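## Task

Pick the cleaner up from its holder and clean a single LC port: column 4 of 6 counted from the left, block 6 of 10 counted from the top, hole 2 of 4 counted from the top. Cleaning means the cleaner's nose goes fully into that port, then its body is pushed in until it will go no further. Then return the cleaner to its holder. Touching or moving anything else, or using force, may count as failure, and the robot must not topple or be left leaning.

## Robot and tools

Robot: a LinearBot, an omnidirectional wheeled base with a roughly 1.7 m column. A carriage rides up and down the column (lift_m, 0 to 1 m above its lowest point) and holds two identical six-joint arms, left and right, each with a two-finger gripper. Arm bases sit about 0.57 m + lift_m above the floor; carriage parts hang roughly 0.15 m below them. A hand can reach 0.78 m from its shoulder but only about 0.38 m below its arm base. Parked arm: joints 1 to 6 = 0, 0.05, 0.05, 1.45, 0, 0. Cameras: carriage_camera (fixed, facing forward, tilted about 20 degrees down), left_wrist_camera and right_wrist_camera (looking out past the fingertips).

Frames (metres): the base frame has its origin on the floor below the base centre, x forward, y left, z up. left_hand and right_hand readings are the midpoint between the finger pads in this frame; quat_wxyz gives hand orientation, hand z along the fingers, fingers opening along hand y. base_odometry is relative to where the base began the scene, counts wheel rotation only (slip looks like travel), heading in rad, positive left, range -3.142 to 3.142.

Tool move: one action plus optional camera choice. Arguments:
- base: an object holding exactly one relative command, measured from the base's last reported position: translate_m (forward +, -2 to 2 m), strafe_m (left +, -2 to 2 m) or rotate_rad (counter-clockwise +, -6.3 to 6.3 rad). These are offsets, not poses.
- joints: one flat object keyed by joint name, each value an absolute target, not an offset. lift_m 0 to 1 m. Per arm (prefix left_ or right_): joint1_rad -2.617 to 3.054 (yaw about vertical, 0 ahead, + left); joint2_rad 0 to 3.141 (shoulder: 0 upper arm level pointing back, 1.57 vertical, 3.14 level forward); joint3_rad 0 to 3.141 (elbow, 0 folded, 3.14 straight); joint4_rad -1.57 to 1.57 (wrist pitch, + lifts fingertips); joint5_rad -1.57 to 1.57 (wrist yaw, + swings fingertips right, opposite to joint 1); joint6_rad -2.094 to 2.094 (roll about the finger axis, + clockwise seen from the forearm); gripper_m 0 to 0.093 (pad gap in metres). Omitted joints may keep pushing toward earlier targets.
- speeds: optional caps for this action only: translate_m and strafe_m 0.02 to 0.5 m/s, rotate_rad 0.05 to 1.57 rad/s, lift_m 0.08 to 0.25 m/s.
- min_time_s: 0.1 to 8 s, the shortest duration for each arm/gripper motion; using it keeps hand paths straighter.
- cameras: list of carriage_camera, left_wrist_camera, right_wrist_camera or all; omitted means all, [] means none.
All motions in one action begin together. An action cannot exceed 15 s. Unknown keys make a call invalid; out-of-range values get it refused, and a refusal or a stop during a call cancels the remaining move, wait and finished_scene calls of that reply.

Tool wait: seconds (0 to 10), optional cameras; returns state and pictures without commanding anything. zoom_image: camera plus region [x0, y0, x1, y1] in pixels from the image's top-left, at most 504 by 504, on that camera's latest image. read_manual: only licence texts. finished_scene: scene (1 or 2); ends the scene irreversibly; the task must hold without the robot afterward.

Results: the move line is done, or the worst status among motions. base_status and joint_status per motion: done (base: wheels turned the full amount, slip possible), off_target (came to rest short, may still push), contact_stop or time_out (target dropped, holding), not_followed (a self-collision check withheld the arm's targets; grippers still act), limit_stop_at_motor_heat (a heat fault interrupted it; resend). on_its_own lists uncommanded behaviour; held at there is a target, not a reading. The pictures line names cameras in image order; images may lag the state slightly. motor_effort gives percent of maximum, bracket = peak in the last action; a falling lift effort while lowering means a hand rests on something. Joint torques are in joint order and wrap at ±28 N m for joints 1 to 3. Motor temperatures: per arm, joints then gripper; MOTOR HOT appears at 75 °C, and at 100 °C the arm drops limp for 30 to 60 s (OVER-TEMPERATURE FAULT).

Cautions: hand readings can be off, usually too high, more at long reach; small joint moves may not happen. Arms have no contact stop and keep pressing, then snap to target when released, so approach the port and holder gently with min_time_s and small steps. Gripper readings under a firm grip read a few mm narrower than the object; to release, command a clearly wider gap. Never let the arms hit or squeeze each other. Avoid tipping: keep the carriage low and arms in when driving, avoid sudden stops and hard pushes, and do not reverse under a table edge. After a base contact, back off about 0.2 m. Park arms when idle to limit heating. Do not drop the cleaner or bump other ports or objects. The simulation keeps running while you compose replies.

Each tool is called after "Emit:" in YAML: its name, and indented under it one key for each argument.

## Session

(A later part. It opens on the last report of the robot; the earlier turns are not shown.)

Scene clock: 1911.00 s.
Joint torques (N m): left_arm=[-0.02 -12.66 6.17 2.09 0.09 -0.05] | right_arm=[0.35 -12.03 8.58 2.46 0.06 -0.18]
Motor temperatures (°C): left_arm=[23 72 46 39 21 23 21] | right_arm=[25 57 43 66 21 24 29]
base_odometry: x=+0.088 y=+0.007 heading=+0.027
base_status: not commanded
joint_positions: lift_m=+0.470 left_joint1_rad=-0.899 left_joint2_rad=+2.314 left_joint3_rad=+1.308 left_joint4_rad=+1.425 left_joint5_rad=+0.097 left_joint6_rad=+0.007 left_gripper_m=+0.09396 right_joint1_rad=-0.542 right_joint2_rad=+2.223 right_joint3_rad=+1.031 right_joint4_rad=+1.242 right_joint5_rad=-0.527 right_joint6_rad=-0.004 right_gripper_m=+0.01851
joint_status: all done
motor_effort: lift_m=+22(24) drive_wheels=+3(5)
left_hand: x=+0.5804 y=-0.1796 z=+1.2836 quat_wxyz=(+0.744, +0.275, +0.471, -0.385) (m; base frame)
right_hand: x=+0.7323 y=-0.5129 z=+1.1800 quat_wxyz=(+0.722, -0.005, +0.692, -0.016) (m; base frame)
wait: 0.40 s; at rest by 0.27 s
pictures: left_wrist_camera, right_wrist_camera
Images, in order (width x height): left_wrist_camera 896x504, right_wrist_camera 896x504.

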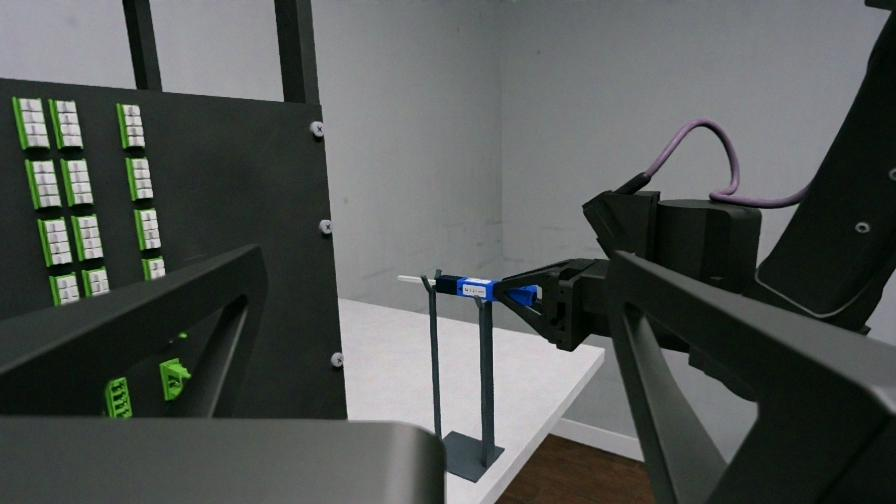

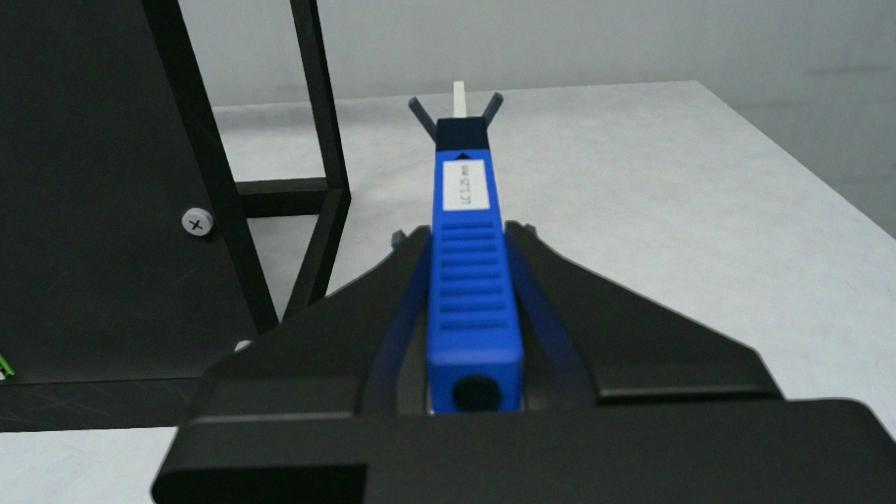

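Emit:
move:
  joints: {"right_joint5_rad": -0.5455}
  min_time_s: 1.0
  cameras: []

Emit:
move:
  base: {"translate_m": -0.005}
  joints: {"right_joint5_rad": -0.5325, "right_joint4_rad": 1.268}
  min_time_s: 0.5
  speeds: {"translate_m": 0.02}
  cameras: []

Emit:
wait:
  seconds: 0.4
  cameras: ["right_wrist_camera", "left_wrist_camera"]

Emit:
zoom_image:
  camera: "right_wrist_camera"
  region: [400, 80, 515, 140]

Emit:
zoom_image:
  camera: "right_wrist_camera"
  region: [385, 205, 545, 265]

Emit:
zoom_image:
  camera: "left_wrist_camera"
  region: [390, 250, 500, 360]

Scene clock: 2004.63 s.
Joint torques (N m): left_arm=[0.05 -12.74 6.17 2.07 0.06 -0.05] | right_arm=[0.4 -12.07 8.59 2.46 -0.11 -0.18]
Motor temperatures (°C): left_arm=[23 67 46 38 21 23 21] | right_arm=[25 62 43 65 21 24 29]
move: done
base_odometry: x=+0.088 y=+0.007 heading=+0.027
base_status: not commanded
joint_positions: lift_m=+0.470 left_joint1_rad=-0.899 left_joint2_rad=+2.314 left_joint3_rad=+1.308 left_joint4_rad=+1.425 left_joint5_rad=+0.097 left_joint6_rad=+0.007 left_gripper_m=+0.09396 right_joint1_rad=-0.542 right_joint2_rad=+2.223 right_joint3_rad=+1.031 right_joint4_rad=+1.242 right_joint5_rad=-0.530 right_joint6_rad=-0.004 right_gripper_m=+0.01851
joint_status: all done
motor_effort: lift_m=+22(23) drive_wheels=+3(3)
left_hand: x=+0.5804 y=-0.1796 z=+1.2836 quat_wxyz=(+0.744, +0.275, +0.471, -0.385) (m; base frame)
right_hand: x=+0.7323 y=-0.5124 z=+1.1799 quat_wxyz=(+0.722, -0.006, +0.692, -0.015) (m; base frame)
pictures: none
No camera images: "cameras" was empty.

Scene clock: 2005.43 s.
Joint torques (N m): left_arm=[0.09 -12.75 6.19 2.06 0.07 -0.07] | right_arm=[0.36 -12.01 8.59 2.49 0.01 -0.18]
Motor temperatures (°C): left_arm=[23 67 46 38 21 23 21] | right_arm=[25 62 43 65 21 24 29]
move: done
base_odometry: x=+0.083 y=+0.006 heading=+0.026
base_status: done
joint_positions: lift_m=+0.470 left_joint1_rad=-0.900 left_joint2_rad=+2.314 left_joint3_rad=+1.308 left_joint4_rad=+1.425 left_joint5_rad=+0.097 left_joint6_rad=+0.007 left_gripper_m=+0.09396 right_joint1_rad=-0.542 right_joint2_rad=+2.223 right_joint3_rad=+1.031 right_joint4_rad=+1.245 right_joint5_rad=-0.530 right_joint6_rad=-0.004 right_gripper_m=+0.01851
joint_status: all done
motor_effort: lift_m=+23(23) drive_wheels=+3(9)
left_hand: x=+0.5799 y=-0.1800 z=+1.2836 quat_wxyz=(+0.744, +0.275, +0.471, -0.386) (m; base frame)
right_hand: x=+0.7323 y=-0.5123 z=+1.1804 quat_wxyz=(+0.723, -0.007, +0.691, -0.015) (m; base frame)
pictures: none
No camera images: "cameras" was empty.

Scene clock: 2005.83 s.
Joint torques (N m): left_arm=[0.13 -12.79 6.09 2.09 0.07 -0.06] | right_arm=[0.39 -12.05 8.62 2.49 0.01 -0.18]
Motor temperatures (°C): left_arm=[23 67 46 38 21 23 21] | right_arm=[25 62 43 65 21 24 29]
base_odometry: x=+0.083 y=+0.006 heading=+0.026
base_status: done
joint_positions: lift_m=+0.470 left_joint1_rad=-0.900 left_joint2_rad=+2.314 left_joint3_rad=+1.308 left_joint4_rad=+1.425 left_joint5_rad=+0.097 left_joint6_rad=+0.007 left_gripper_m=+0.09396 right_joint1_rad=-0.542 right_joint2_rad=+2.223 right_joint3_rad=+1.031 right_joint4_rad=+1.245 right_joint5_rad=-0.530 right_joint6_rad=-0.004 right_gripper_m=+0.01851
joint_status: all done
motor_effort: lift_m=+22(23) drive_wheels=+3(9)
left_hand: x=+0.5799 y=-0.1800 z=+1.2836 quat_wxyz=(+0.744, +0.275, +0.471, -0.386) (m; base frame)
right_hand: x=+0.7323 y=-0.5123 z=+1.1804 quat_wxyz=(+0.723, -0.007, +0.691, -0.015) (m; base frame)
wait: 0.40 s; at rest by 0.27 s
pictures: left_wrist_camera, right_wrist_camera
Images, in order (width x height): left_wrist_camera 896x504, right_wrist_camera 896x504.

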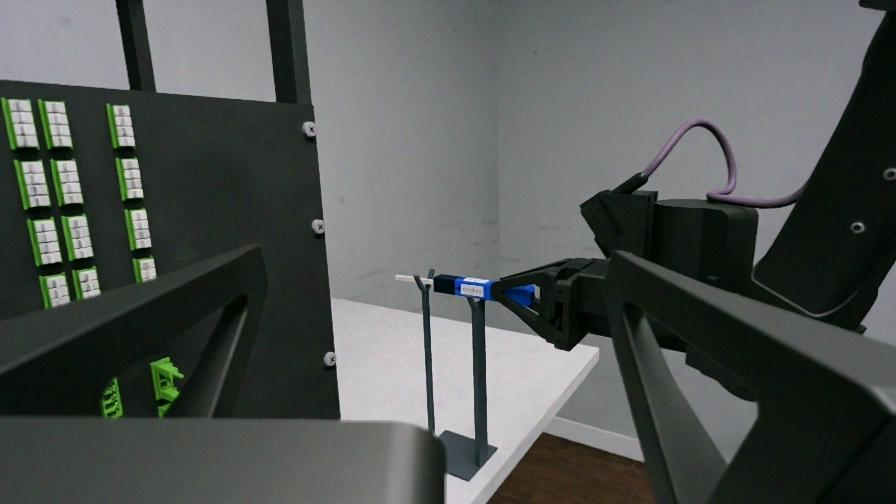

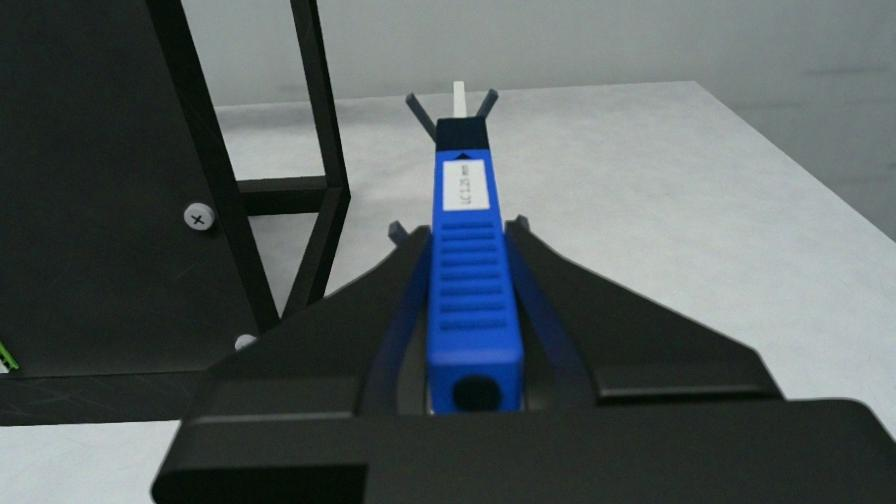

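Scaled by 4.383 from the camera's 896x504 image, which has a finer 1280x720 frame.

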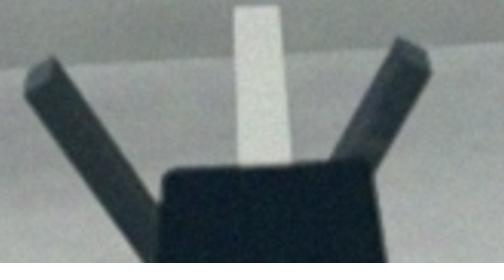

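Scaled by 3.150 from the camera's 896x504 image, which has a finer 1280x720 frame.

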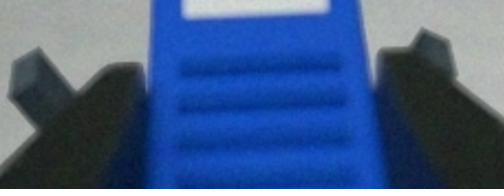

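Scaled by 4.582 from the camera's 896x504 image, which has a finer 1280x720 frame.

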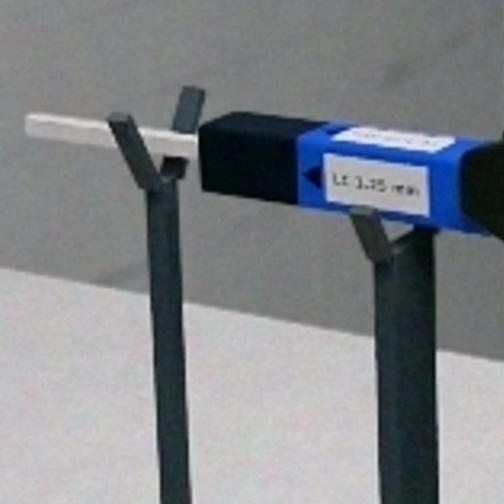

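Emit:
zoom_image:
  camera: "right_wrist_camera"
  region: [380, 205, 430, 255]

Emit:
zoom_image:
  camera: "right_wrist_camera"
  region: [500, 200, 550, 250]

Emit:
zoom_image:
  camera: "right_wrist_camera"
  region: [395, 75, 435, 115]

Emit:
zoom_image:
  camera: "right_wrist_camera"
  region: [470, 75, 510, 115]

Scaled by 10.080 from the camera's 896x504 image, which has a finer 1280x720 frame.

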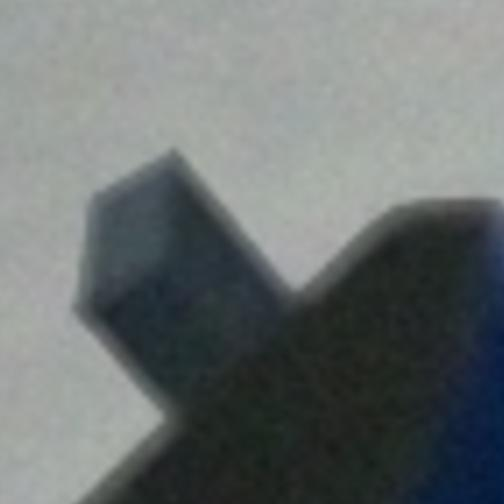

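Scaled by 10.080 from the camera's 896x504 image, which has a finer 1280x720 frame.

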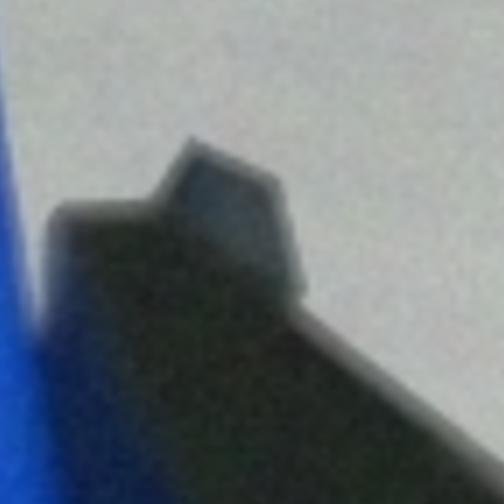

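Scaled by 12.600 from the camera's 896x504 image, which has a finer 1280x720 frame.

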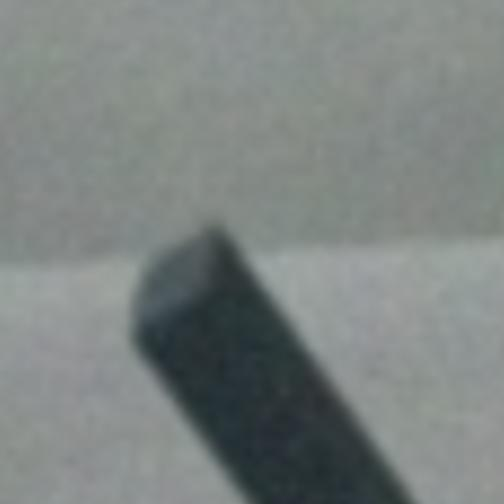

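Scaled by 12.600 from the camera's 896x504 image, which has a finer 1280x720 frame.

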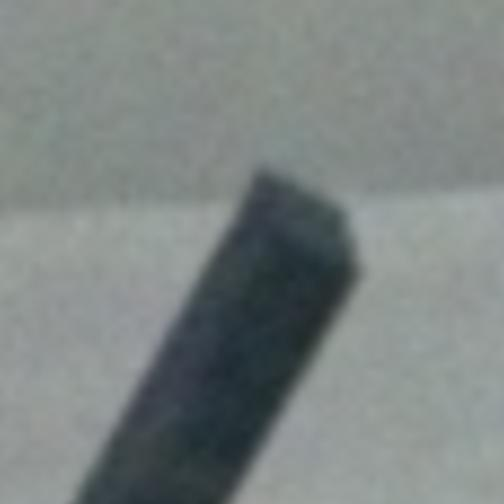

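Emit:
move:
  joints: {"right_joint1_rad": -0.532, "right_joint5_rad": -0.549, "right_joint4_rad": 1.270}
  min_time_s: 1.2
  cameras: []

Emit:
wait:
  seconds: 0.4
  cameras: ["right_wrist_camera", "left_wrist_camera"]

Emit:
zoom_image:
  camera: "right_wrist_camera"
  region: [400, 75, 510, 125]

Emit:
zoom_image:
  camera: "right_wrist_camera"
  region: [380, 205, 540, 265]

Scene clock: 2061.73 s.
Joint torques (N m): left_arm=[0.02 -12.77 6.13 2.06 0.08 -0.04] | right_arm=[1.35 -12.03 8.61 2.52 -0.12 -0.18]
Motor temperatures (°C): left_arm=[23 68 46 38 21 23 21] | right_arm=[25 62 43 68 21 24 29]
move: done
base_odometry: x=+0.083 y=+0.006 heading=+0.026
base_status: not commanded
joint_positions: lift_m=+0.470 left_joint1_rad=-0.900 left_joint2_rad=+2.314 left_joint3_rad=+1.308 left_joint4_rad=+1.425 left_joint5_rad=+0.097 left_joint6_rad=+0.007 left_gripper_m=+0.09396 right_joint1_rad=-0.542 right_joint2_rad=+2.223 right_joint3_rad=+1.031 right_joint4_rad=+1.245 right_joint5_rad=-0.534 right_joint6_rad=-0.004 right_gripper_m=+0.01851
joint_status: all done
motor_effort: lift_m=+22(23) drive_wheels=+3(3)
left_hand: x=+0.5799 y=-0.1800 z=+1.2836 quat_wxyz=(+0.744, +0.275, +0.471, -0.386) (m; base frame)
right_hand: x=+0.7323 y=-0.5117 z=+1.1804 quat_wxyz=(+0.723, -0.008, +0.691, -0.014) (m; base frame)
pictures: none
No camera images: "cameras" was empty.

Scene clock: 2062.13 s.
Joint torques (N m): left_arm=[0.14 -12.85 6.23 2.06 0.08 -0.02] | right_arm=[1.33 -12.04 8.59 2.5 -0.14 -0.18]
Motor temperatures (°C): left_arm=[23 68 46 38 21 23 21] | right_arm=[25 62 43 68 21 24 29]
base_odometry: x=+0.083 y=+0.006 heading=+0.026
base_status: not commanded
joint_positions: lift_m=+0.470 left_joint1_rad=-0.900 left_joint2_rad=+2.314 left_joint3_rad=+1.308 left_joint4_rad=+1.425 left_joint5_rad=+0.097 left_joint6_rad=+0.007 left_gripper_m=+0.09396 right_joint1_rad=-0.542 right_joint2_rad=+2.223 right_joint3_rad=+1.031 right_joint4_rad=+1.245 right_joint5_rad=-0.534 right_joint6_rad=-0.004 right_gripper_m=+0.01851
joint_status: all done
motor_effort: lift_m=+22(23) drive_wheels=+3(3)
left_hand: x=+0.5799 y=-0.1800 z=+1.2836 quat_wxyz=(+0.744, +0.275, +0.471, -0.386) (m; base frame)
right_hand: x=+0.7323 y=-0.5117 z=+1.1804 quat_wxyz=(+0.723, -0.008, +0.691, -0.014) (m; base frame)
wait: 0.40 s; at rest by 0.27 s
pictures: left_wrist_camera, right_wrist_camera
Images, in order (width x height): left_wrist_camera 896x504, right_wrist_camera 896x504.

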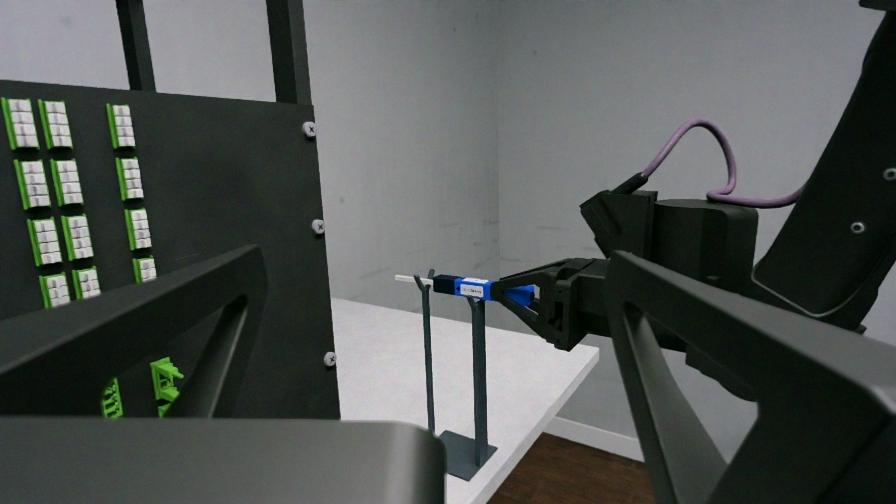

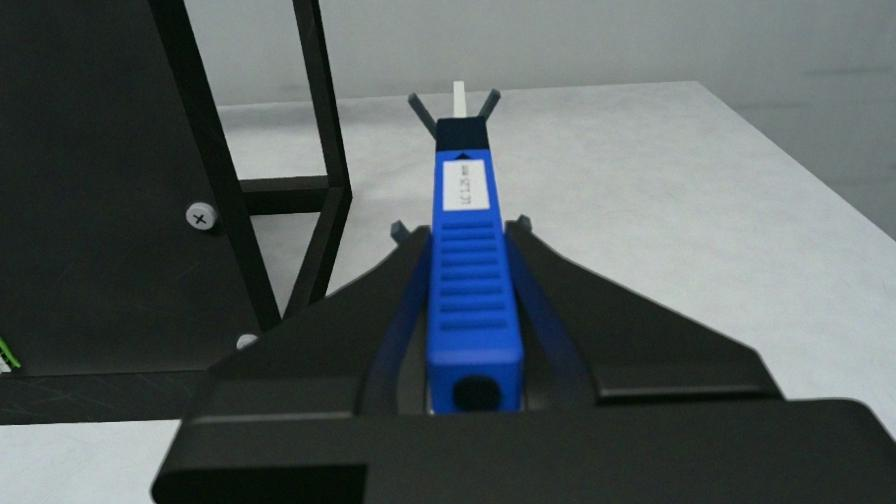

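Scaled by 4.582 from the camera's 896x504 image, which has a finer 1280x720 frame.

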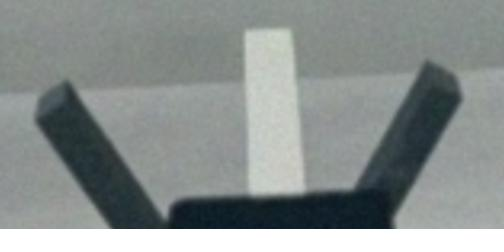

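Scaled by 3.150 from the camera's 896x504 image, which has a finer 1280x720 frame.

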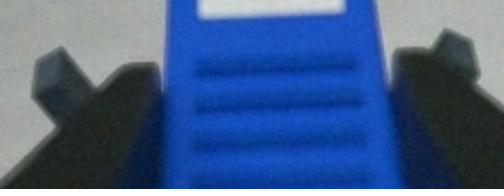

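Emit:
move:
  joints: {"right_joint1_rad": -0.531, "right_joint5_rad": -0.551, "lift_m": 0.4655}
  min_time_s: 0.8
  speeds: {"lift_m": 0.08}
  cameras: []

Emit:
wait:
  seconds: 0.4
  cameras: ["right_wrist_camera", "left_wrist_camera"]

Emit:
zoom_image:
  camera: "right_wrist_camera"
  region: [400, 65, 510, 115]

Emit:
zoom_image:
  camera: "right_wrist_camera"
  region: [380, 195, 540, 255]

Emit:
zoom_image:
  camera: "left_wrist_camera"
  region: [390, 250, 500, 360]

Scene clock: 2078.70 s.
Joint torques (N m): left_arm=[0.12 -13.01 6.02 2.09 0.04 -0.06] | right_arm=[1.13 -12.08 8.55 2.44 -0.13 -0.18]
Motor temperatures (°C): left_arm=[23 69 46 38 21 23 21] | right_arm=[25 62 43 69 21 24 29]
move: done
base_odometry: x=+0.083 y=+0.006 heading=+0.026
base_status: not commanded
joint_positions: lift_m=+0.465 left_joint1_rad=-0.900 left_joint2_rad=+2.316 left_joint3_rad=+1.309 left_joint4_rad=+1.424 left_joint5_rad=+0.097 left_joint6_rad=+0.007 left_gripper_m=+0.09396 right_joint1_rad=-0.539 right_joint2_rad=+2.224 right_joint3_rad=+1.031 right_joint4_rad=+1.251 right_joint5_rad=-0.536 right_joint6_rad=-0.004 right_gripper_m=+0.01851
joint_status: all done
motor_effort: lift_m=+22(22) drive_wheels=+2(4)
left_hand: x=+0.5801 y=-0.1802 z=+1.2783 quat_wxyz=(+0.744, +0.275, +0.472, -0.386) (m; base frame)
right_hand: x=+0.7328 y=-0.5097 z=+1.1769 quat_wxyz=(+0.724, -0.011, +0.689, -0.013) (m; base frame)
pictures: none
No camera images: "cameras" was empty.

Scene clock: 2079.10 s.
Joint torques (N m): left_arm=[0.13 -12.89 6.11 2.09 0.06 -0.05] | right_arm=[1.1 -12.11 8.61 2.45 -0.13 -0.19]
Motor temperatures (°C): left_arm=[23 69 46 38 21 23 21] | right_arm=[25 62 43 69 21 24 29]
base_odometry: x=+0.083 y=+0.006 heading=+0.026
base_status: not commanded
joint_positions: lift_m=+0.465 left_joint1_rad=-0.900 left_joint2_rad=+2.316 left_joint3_rad=+1.309 left_joint4_rad=+1.424 left_joint5_rad=+0.097 left_joint6_rad=+0.007 left_gripper_m=+0.09396 right_joint1_rad=-0.539 right_joint2_rad=+2.224 right_joint3_rad=+1.031 right_joint4_rad=+1.251 right_joint5_rad=-0.536 right_joint6_rad=-0.004 right_gripper_m=+0.01851
joint_status: all done
motor_effort: lift_m=+22(22) drive_wheels=+2(4)
left_hand: x=+0.5801 y=-0.1802 z=+1.2783 quat_wxyz=(+0.744, +0.275, +0.472, -0.386) (m; base frame)
right_hand: x=+0.7328 y=-0.5097 z=+1.1769 quat_wxyz=(+0.724, -0.011, +0.689, -0.013) (m; base frame)
wait: 0.40 s; at rest by 0.27 s
pictures: left_wrist_camera, right_wrist_camera
Images, in order (width x height): left_wrist_camera 896x504, right_wrist_camera 896x504.

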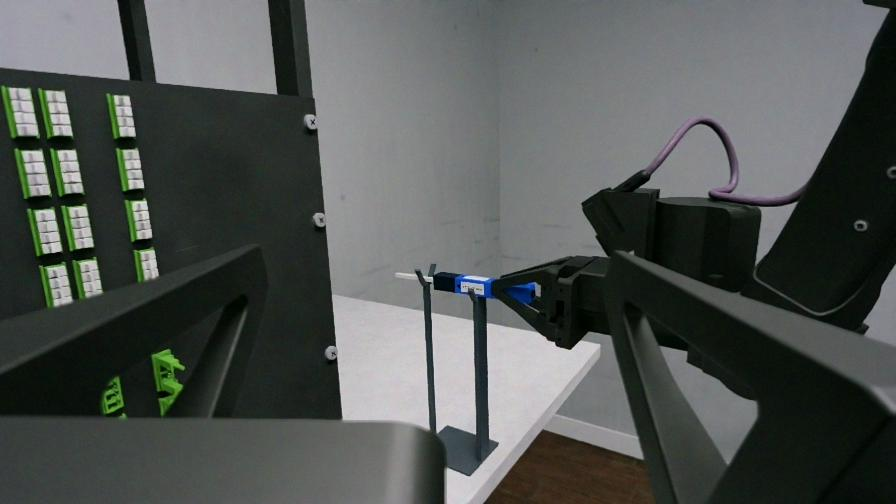

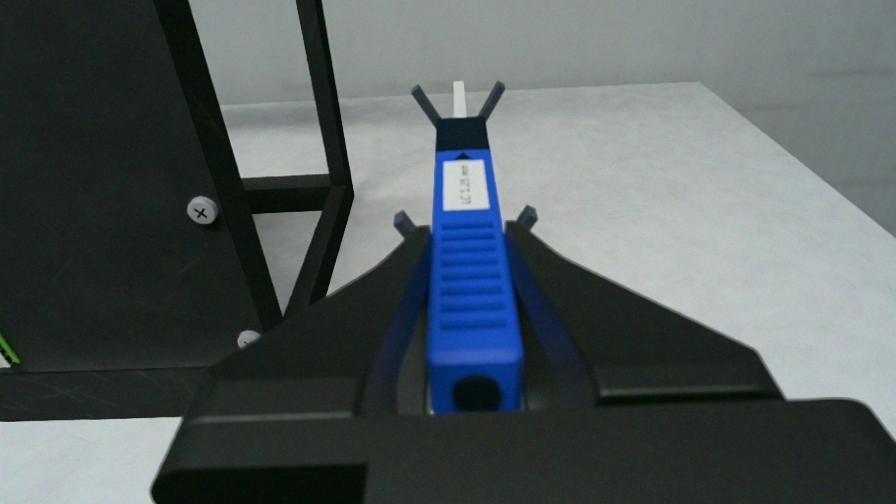

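Scaled by 4.582 from the camera's 896x504 image, which has a finer 1280x720 frame.

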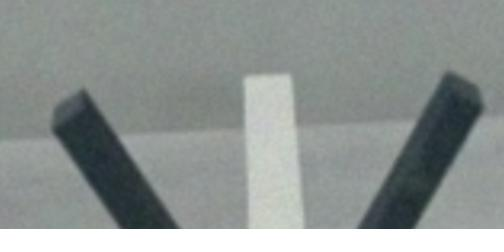

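Scaled by 3.150 from the camera's 896x504 image, which has a finer 1280x720 frame.

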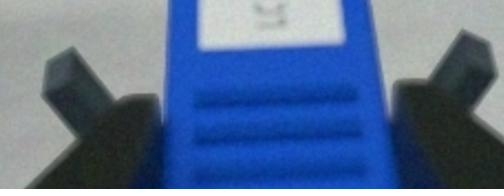

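Scaled by 4.582 from the camera's 896x504 image, which has a finer 1280x720 frame.

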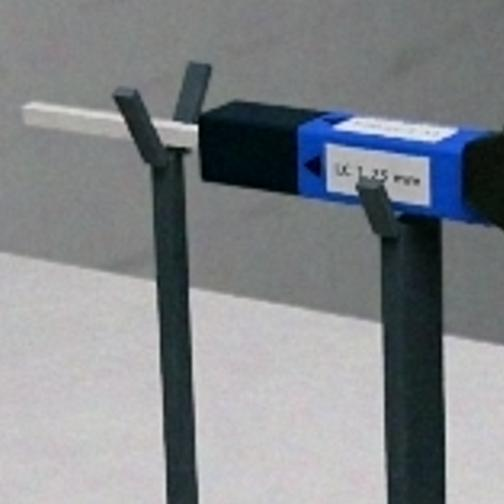

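Emit:
move:
  joints: {"lift_m": 0.463, "right_joint1_rad": -0.536, "right_joint5_rad": -0.538}
  min_time_s: 0.8
  speeds: {"lift_m": 0.08}
  cameras: []

Emit:
wait:
  seconds: 0.4
  cameras: ["right_wrist_camera", "left_wrist_camera"]

Emit:
zoom_image:
  camera: "left_wrist_camera"
  region: [390, 250, 500, 360]

Scene clock: 2087.77 s.
Joint torques (N m): left_arm=[0.02 -13.03 6.3 2.11 0.07 -0.02] | right_arm=[0.66 -12.1 8.61 2.41 0.03 -0.18]
Motor temperatures (°C): left_arm=[23 72 46 38 21 23 21] | right_arm=[25 63 43 71 21 24 29]
move: done
base_odometry: x=+0.083 y=+0.006 heading=+0.026
base_status: not commanded
joint_positions: lift_m=+0.463 left_joint1_rad=-0.900 left_joint2_rad=+2.316 left_joint3_rad=+1.309 left_joint4_rad=+1.423 left_joint5_rad=+0.097 left_joint6_rad=+0.007 left_gripper_m=+0.09396 right_joint1_rad=-0.539 right_joint2_rad=+2.224 right_joint3_rad=+1.031 right_joint4_rad=+1.253 right_joint5_rad=-0.536 right_joint6_rad=-0.004 right_gripper_m=+0.01851
joint_status: all done
motor_effort: lift_m=+21(22) drive_wheels=+2(3)
left_hand: x=+0.5801 y=-0.1804 z=+1.2754 quat_wxyz=(+0.743, +0.276, +0.472, -0.385) (m; base frame)
right_hand: x=+0.7328 y=-0.5097 z=+1.1751 quat_wxyz=(+0.725, -0.011, +0.688, -0.014) (m; base frame)
pictures: none
No camera images: "cameras" was empty.

Scene clock: 2088.17 s.
Joint torques (N m): left_arm=[0.09 -13.05 6.15 2.11 0.06 -0.02] | right_arm=[0.64 -12.11 8.59 2.42 0.02 -0.18]
Motor temperatures (°C): left_arm=[23 72 46 38 21 23 21] | right_arm=[25 63 43 71 21 24 29]
base_odometry: x=+0.083 y=+0.006 heading=+0.026
base_status: not commanded
joint_positions: lift_m=+0.463 left_joint1_rad=-0.900 left_joint2_rad=+2.316 left_joint3_rad=+1.309 left_joint4_rad=+1.423 left_joint5_rad=+0.097 left_joint6_rad=+0.007 left_gripper_m=+0.09396 right_joint1_rad=-0.539 right_joint2_rad=+2.224 right_joint3_rad=+1.031 right_joint4_rad=+1.253 right_joint5_rad=-0.536 right_joint6_rad=-0.004 right_gripper_m=+0.01851
joint_status: all done
motor_effort: lift_m=+21(22) drive_wheels=+2(3)
left_hand: x=+0.5801 y=-0.1804 z=+1.2754 quat_wxyz=(+0.743, +0.276, +0.472, -0.385) (m; base frame)
right_hand: x=+0.7328 y=-0.5097 z=+1.1751 quat_wxyz=(+0.725, -0.011, +0.688, -0.014) (m; base frame)
wait: 0.40 s; at rest by 0.27 s
pictures: left_wrist_camera, right_wrist_camera
Images, in order (width x height): left_wrist_camera 896x504, right_wrist_camera 896x504.

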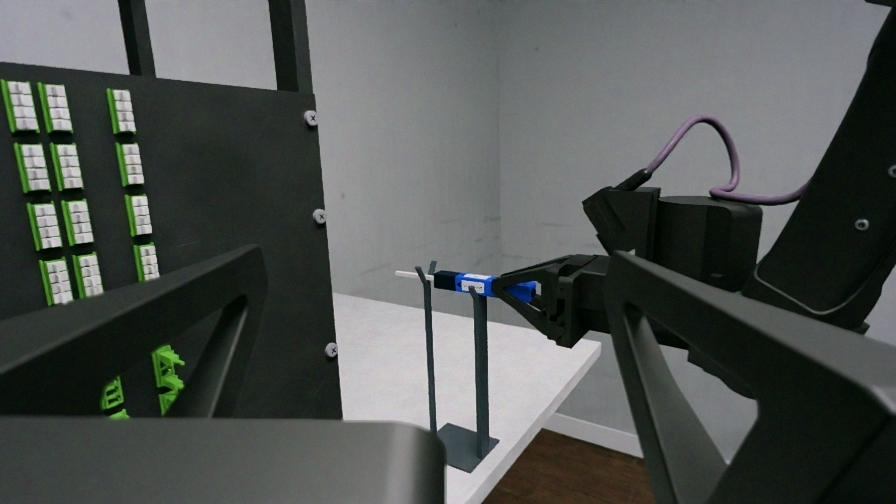

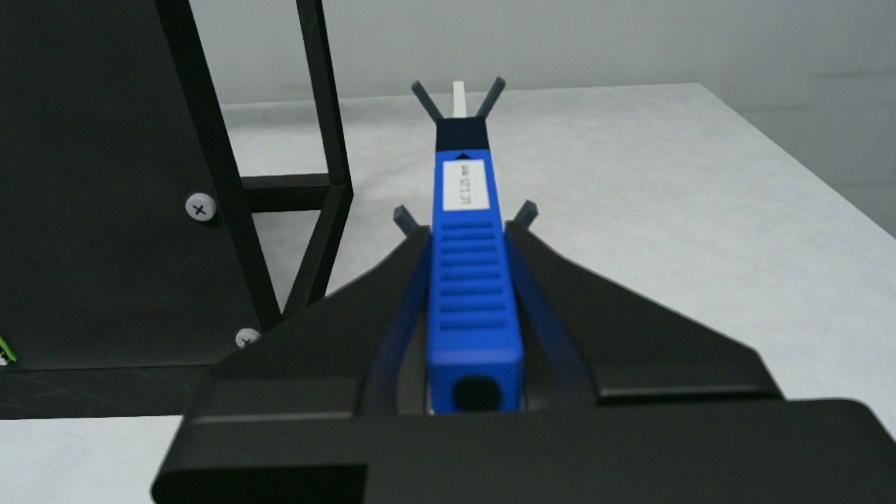

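Scaled by 4.582 from the camera's 896x504 image, which has a finer 1280x720 frame.

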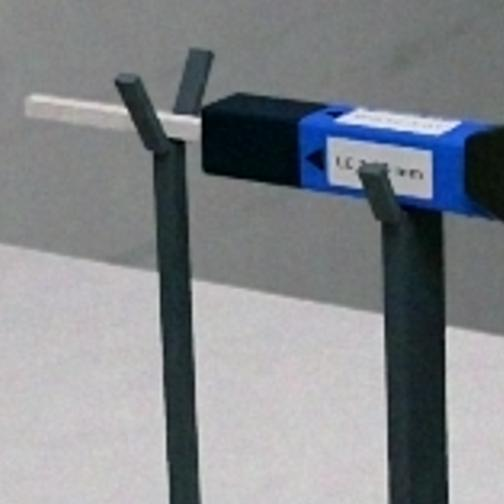

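Emit:
move:
  joints: {"lift_m": 0.4618, "right_joint4_rad": 1.26}
  speeds: {"lift_m": 0.08}
  cameras: []

Emit:
wait:
  seconds: 0.4
  cameras: ["right_wrist_camera", "left_wrist_camera"]

Emit:
zoom_image:
  camera: "left_wrist_camera"
  region: [405, 250, 485, 330]

Emit:
zoom_image:
  camera: "right_wrist_camera"
  region: [400, 65, 510, 115]

Scene clock: 2097.60 s.
Joint torques (N m): left_arm=[0.09 -13.05 6.26 2.1 0.05 -0.02] | right_arm=[0.62 -12.21 8.62 2.32 0.03 -0.18]
Motor temperatures (°C): left_arm=[23 74 45 38 21 23 21] | right_arm=[25 64 43 71 21 24 29]
move: done
base_odometry: x=+0.083 y=+0.006 heading=+0.026
base_status: not commanded
joint_positions: lift_m=+0.462 left_joint1_rad=-0.900 left_joint2_rad=+2.316 left_joint3_rad=+1.309 left_joint4_rad=+1.424 left_joint5_rad=+0.097 left_joint6_rad=+0.007 left_gripper_m=+0.09396 right_joint1_rad=-0.539 right_joint2_rad=+2.224 right_joint3_rad=+1.031 right_joint4_rad=+1.253 right_joint5_rad=-0.536 right_joint6_rad=-0.004 right_gripper_m=+0.01851
joint_status: all done
motor_effort: lift_m=+21(22) drive_wheels=+2(3)
left_hand: x=+0.5801 y=-0.1803 z=+1.2743 quat_wxyz=(+0.743, +0.276, +0.472, -0.385) (m; base frame)
right_hand: x=+0.7328 y=-0.5097 z=+1.1738 quat_wxyz=(+0.725, -0.011, +0.689, -0.013) (m; base frame)
pictures: none
No camera images: "cameras" was empty.

Scene clock: 2098.00 s.
Joint torques (N m): left_arm=[0.12 -12.89 6.12 2.1 0.03 -0.04] | right_arm=[0.61 -12.14 8.58 2.32 0.02 -0.18]
Motor temperatures (°C): left_arm=[23 74 45 38 21 23 21] | right_arm=[25 64 43 72 21 24 29]
base_odometry: x=+0.083 y=+0.006 heading=+0.026
base_status: not commanded
joint_positions: lift_m=+0.462 left_joint1_rad=-0.900 left_joint2_rad=+2.316 left_joint3_rad=+1.309 left_joint4_rad=+1.424 left_joint5_rad=+0.097 left_joint6_rad=+0.007 left_gripper_m=+0.09396 right_joint1_rad=-0.539 right_joint2_rad=+2.224 right_joint3_rad=+1.031 right_joint4_rad=+1.253 right_joint5_rad=-0.536 right_joint6_rad=-0.004 right_gripper_m=+0.01851
joint_status: all done
motor_effort: lift_m=+21(22) drive_wheels=+2(3)
left_hand: x=+0.5801 y=-0.1803 z=+1.2743 quat_wxyz=(+0.743, +0.276, +0.472, -0.385) (m; base frame)
right_hand: x=+0.7328 y=-0.5097 z=+1.1738 quat_wxyz=(+0.725, -0.011, +0.689, -0.013) (m; base frame)
wait: 0.40 s; at rest by 0.27 s
pictures: left_wrist_camera, right_wrist_camera
Images, in order (width x height): left_wrist_camera 896x504, right_wrist_camera 896x504.

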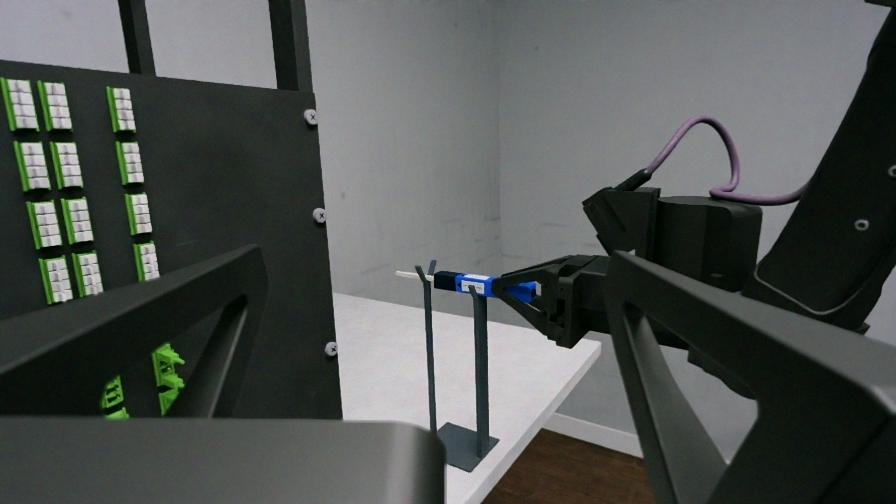

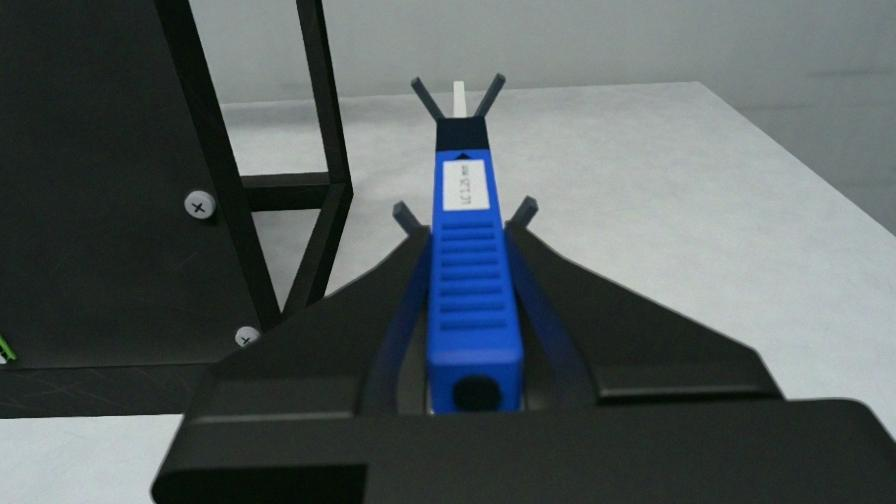

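Scaled by 6.300 from the camera's 896x504 image, which has a finer 1280x720 frame.

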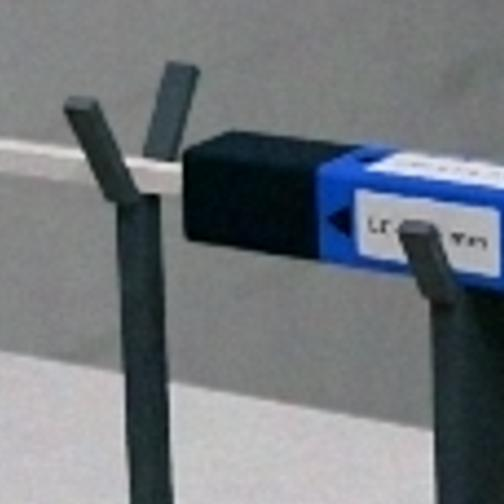

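Scaled by 4.582 from the camera's 896x504 image, which has a finer 1280x720 frame.

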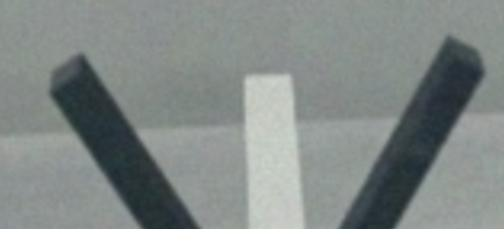

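Emit:
move:
  joints: {"lift_m": 0.461}
  speeds: {"lift_m": 0.08}
  cameras: []

Emit:
wait:
  seconds: 0.4
  cameras: ["right_wrist_camera", "left_wrist_camera"]

Emit:
zoom_image:
  camera: "left_wrist_camera"
  region: [405, 250, 485, 330]

Emit:
zoom_image:
  camera: "right_wrist_camera"
  region: [400, 65, 510, 115]

Scene clock: 2106.83 s.
Joint torques (N m): left_arm=[0.13 -13 6.04 2.1 0.06 -0.05] | right_arm=[0.59 -12.1 8.59 2.33 0.03 -0.19]
Motor temperatures (°C): left_arm=[23 75 45 38 21 23 21] | right_arm=[25 64 43 72 21 24 29]
move: done
MOTOR HOT: joint 2 (shoulder) of the left arm reports 75 °C; the controller stops that arm at 100 °C. To cool a motor, set the load down, stop pushing, or move to a pose that needs little force.
base_odometry: x=+0.083 y=+0.006 heading=+0.026
base_status: not commanded
joint_positions: lift_m=+0.461 left_joint1_rad=-0.900 left_joint2_rad=+2.316 left_joint3_rad=+1.309 left_joint4_rad=+1.424 left_joint5_rad=+0.097 left_joint6_rad=+0.007 left_gripper_m=+0.09396 right_joint1_rad=-0.539 right_joint2_rad=+2.224 right_joint3_rad=+1.031 right_joint4_rad=+1.254 right_joint5_rad=-0.536 right_joint6_rad=-0.004 right_gripper_m=+0.01851
joint_status: all done
motor_effort: lift_m=+21(22) drive_wheels=-3(3)
left_hand: x=+0.5801 y=-0.1803 z=+1.2736 quat_wxyz=(+0.743, +0.275, +0.472, -0.385) (m; base frame)
right_hand: x=+0.7328 y=-0.5097 z=+1.1733 quat_wxyz=(+0.725, -0.012, +0.688, -0.014) (m; base frame)
pictures: none
No camera images: "cameras" was empty.

Scene clock: 2107.23 s.
Joint torques (N m): left_arm=[0.13 -12.98 6.19 2.08 0.07 -0.01] | right_arm=[0.59 -12.07 8.58 2.31 0.03 -0.18]
Motor temperatures (°C): left_arm=[23 76 45 38 21 23 21] | right_arm=[25 64 43 72 21 24 29]
MOTOR HOT: still on. Joint 2 (shoulder) of the left arm reports 76 °C.
base_odometry: x=+0.083 y=+0.006 heading=+0.026
base_status: not commanded
joint_positions: lift_m=+0.461 left_joint1_rad=-0.900 left_joint2_rad=+2.316 left_joint3_rad=+1.309 left_joint4_rad=+1.424 left_joint5_rad=+0.097 left_joint6_rad=+0.007 left_gripper_m=+0.09396 right_joint1_rad=-0.539 right_joint2_rad=+2.224 right_joint3_rad=+1.031 right_joint4_rad=+1.254 right_joint5_rad=-0.536 right_joint6_rad=-0.004 right_gripper_m=+0.01851
joint_status: all done
motor_effort: lift_m=+21(22) drive_wheels=-3(3)
left_hand: x=+0.5801 y=-0.1803 z=+1.2736 quat_wxyz=(+0.743, +0.275, +0.472, -0.385) (m; base frame)
right_hand: x=+0.7328 y=-0.5097 z=+1.1733 quat_wxyz=(+0.725, -0.012, +0.688, -0.014) (m; base frame)
wait: 0.40 s; at rest by 0.27 s
pictures: left_wrist_camera, right_wrist_camera
Images, in order (width x height): left_wrist_camera 896x504, right_wrist_camera 896x504.

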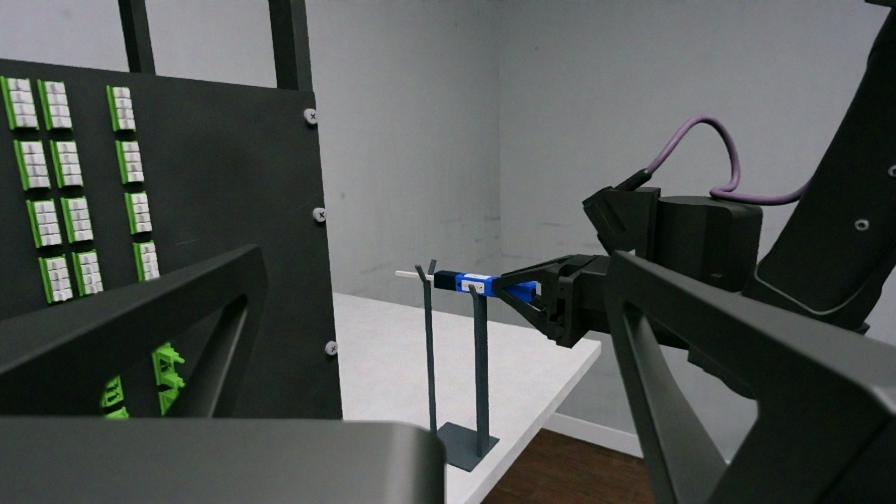

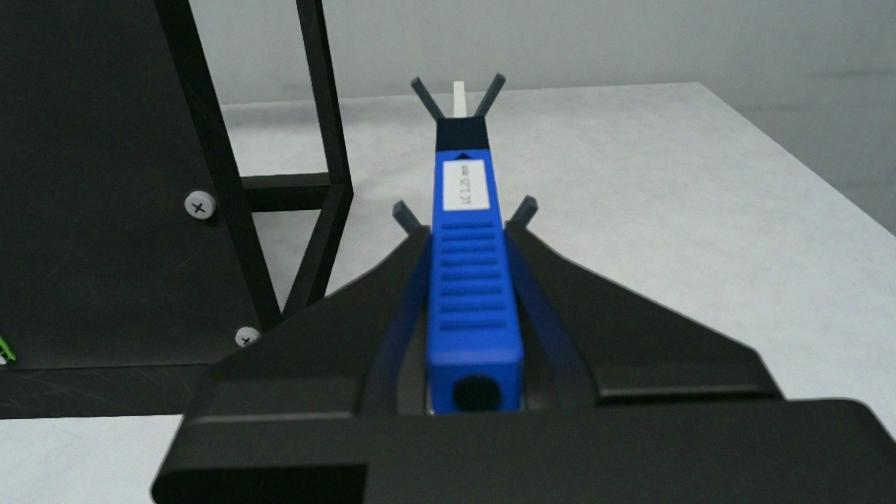

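Scaled by 6.300 from the camera's 896x504 image, which has a finer 1280x720 frame.

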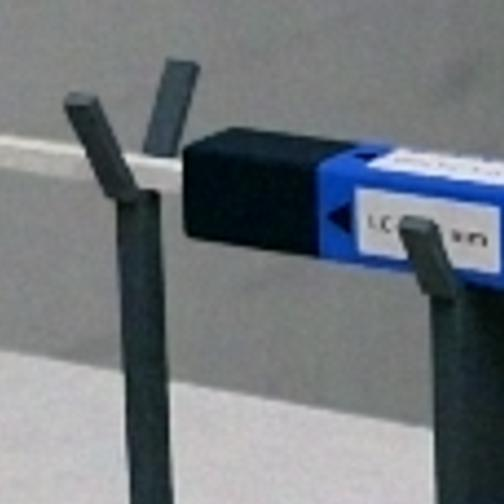

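Scaled by 4.582 from the camera's 896x504 image, which has a finer 1280x720 frame.

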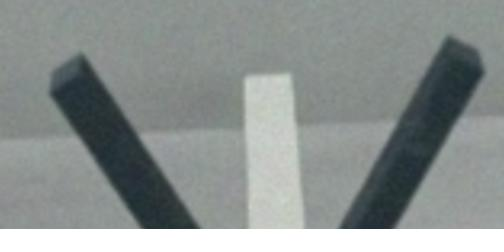

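Emit:
move:
  joints: {"right_joint4_rad": 1.243, "lift_m": 0.4606}
  min_time_s: 0.8
  speeds: {"lift_m": 0.08}
  cameras: []

Emit:
wait:
  seconds: 0.4
  cameras: ["right_wrist_camera", "left_wrist_camera"]

Emit:
zoom_image:
  camera: "left_wrist_camera"
  region: [405, 250, 485, 330]

Emit:
zoom_image:
  camera: "right_wrist_camera"
  region: [380, 185, 540, 245]

Scene clock: 2118.13 s.
Joint torques (N m): left_arm=[0.1 -12.98 6.09 2.1 0.07 -0.04] | right_arm=[0.62 -12.07 8.58 2.14 0.02 -0.17]
Motor temperatures (°C): left_arm=[23 76 45 38 21 23 21] | right_arm=[25 65 43 71 21 24 29]
move: done
MOTOR HOT: still on. Joint 2 (shoulder) of the left arm reports 76 °C.
base_odometry: x=+0.083 y=+0.006 heading=+0.026
base_status: not commanded
joint_positions: lift_m=+0.461 left_joint1_rad=-0.900 left_joint2_rad=+2.316 left_joint3_rad=+1.309 left_joint4_rad=+1.424 left_joint5_rad=+0.097 left_joint6_rad=+0.007 left_gripper_m=+0.09396 right_joint1_rad=-0.539 right_joint2_rad=+2.224 right_joint3_rad=+1.031 right_joint4_rad=+1.254 right_joint5_rad=-0.536 right_joint6_rad=-0.004 right_gripper_m=+0.01851
joint_status: all done
motor_effort: lift_m=+21(21) drive_wheels=-3(3)
left_hand: x=+0.5801 y=-0.1803 z=+1.2732 quat_wxyz=(+0.743, +0.275, +0.472, -0.385) (m; base frame)
right_hand: x=+0.7328 y=-0.5097 z=+1.1730 quat_wxyz=(+0.725, -0.012, +0.688, -0.014) (m; base frame)
pictures: none
No camera images: "cameras" was empty.

Scene clock: 2118.53 s.
Joint torques (N m): left_arm=[0.21 -13.05 6.15 2.1 0.05 -0.05] | right_arm=[0.59 -12.07 8.58 2.13 0.02 -0.18]
Motor temperatures (°C): left_arm=[23 77 45 38 21 23 21] | right_arm=[25 65 43 71 21 24 29]
MOTOR HOT: still on. Joint 2 (shoulder) of the left arm reports 77 °C.
base_odometry: x=+0.083 y=+0.006 heading=+0.026
base_status: not commanded
joint_positions: lift_m=+0.461 left_joint1_rad=-0.900 left_joint2_rad=+2.316 left_joint3_rad=+1.309 left_joint4_rad=+1.424 left_joint5_rad=+0.097 left_joint6_rad=+0.007 left_gripper_m=+0.09396 right_joint1_rad=-0.539 right_joint2_rad=+2.224 right_joint3_rad=+1.031 right_joint4_rad=+1.254 right_joint5_rad=-0.536 right_joint6_rad=-0.004 right_gripper_m=+0.01851
joint_status: all done
motor_effort: lift_m=+20(21) drive_wheels=-3(3)
left_hand: x=+0.5801 y=-0.1803 z=+1.2732 quat_wxyz=(+0.743, +0.275, +0.472, -0.385) (m; base frame)
right_hand: x=+0.7328 y=-0.5097 z=+1.1730 quat_wxyz=(+0.725, -0.012, +0.688, -0.014) (m; base frame)
wait: 0.40 s; at rest by 0.27 s
pictures: left_wrist_camera, right_wrist_camera
Images, in order (width x height): left_wrist_camera 896x504, right_wrist_camera 896x504.

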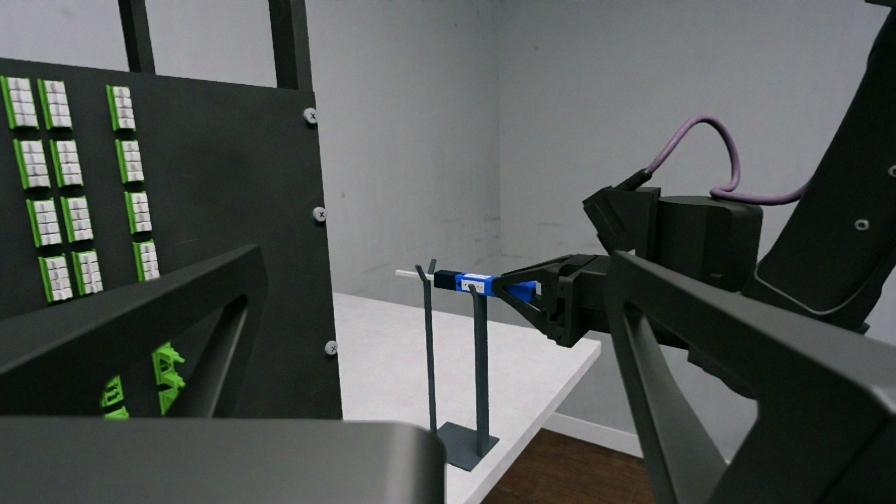

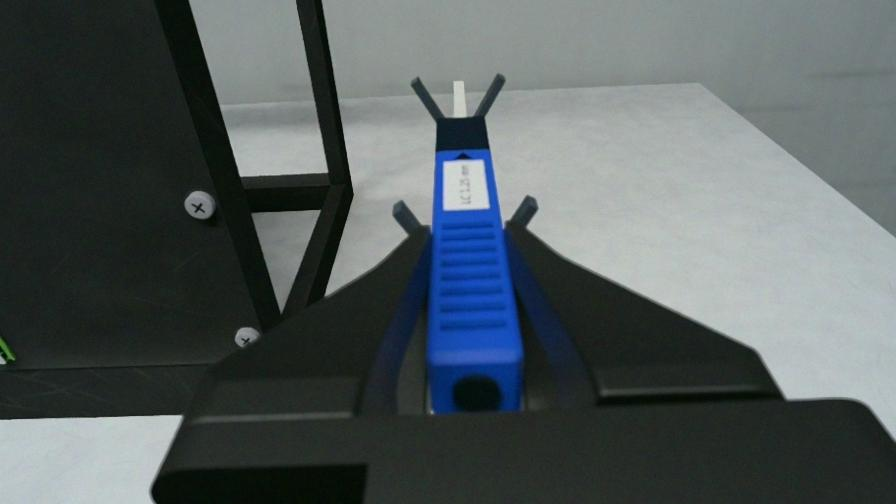

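Scaled by 6.300 from the camera's 896x504 image, which has a finer 1280x720 frame.

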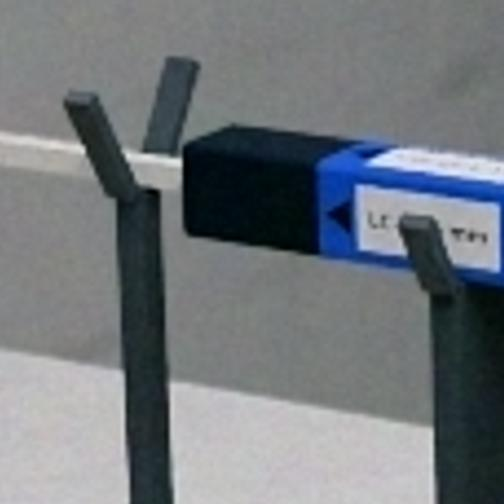

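Scaled by 3.150 from the camera's 896x504 image, which has a finer 1280x720 frame.

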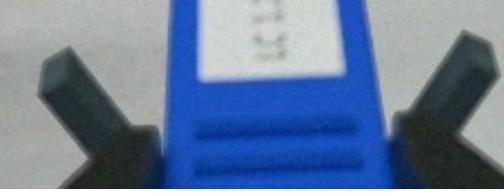

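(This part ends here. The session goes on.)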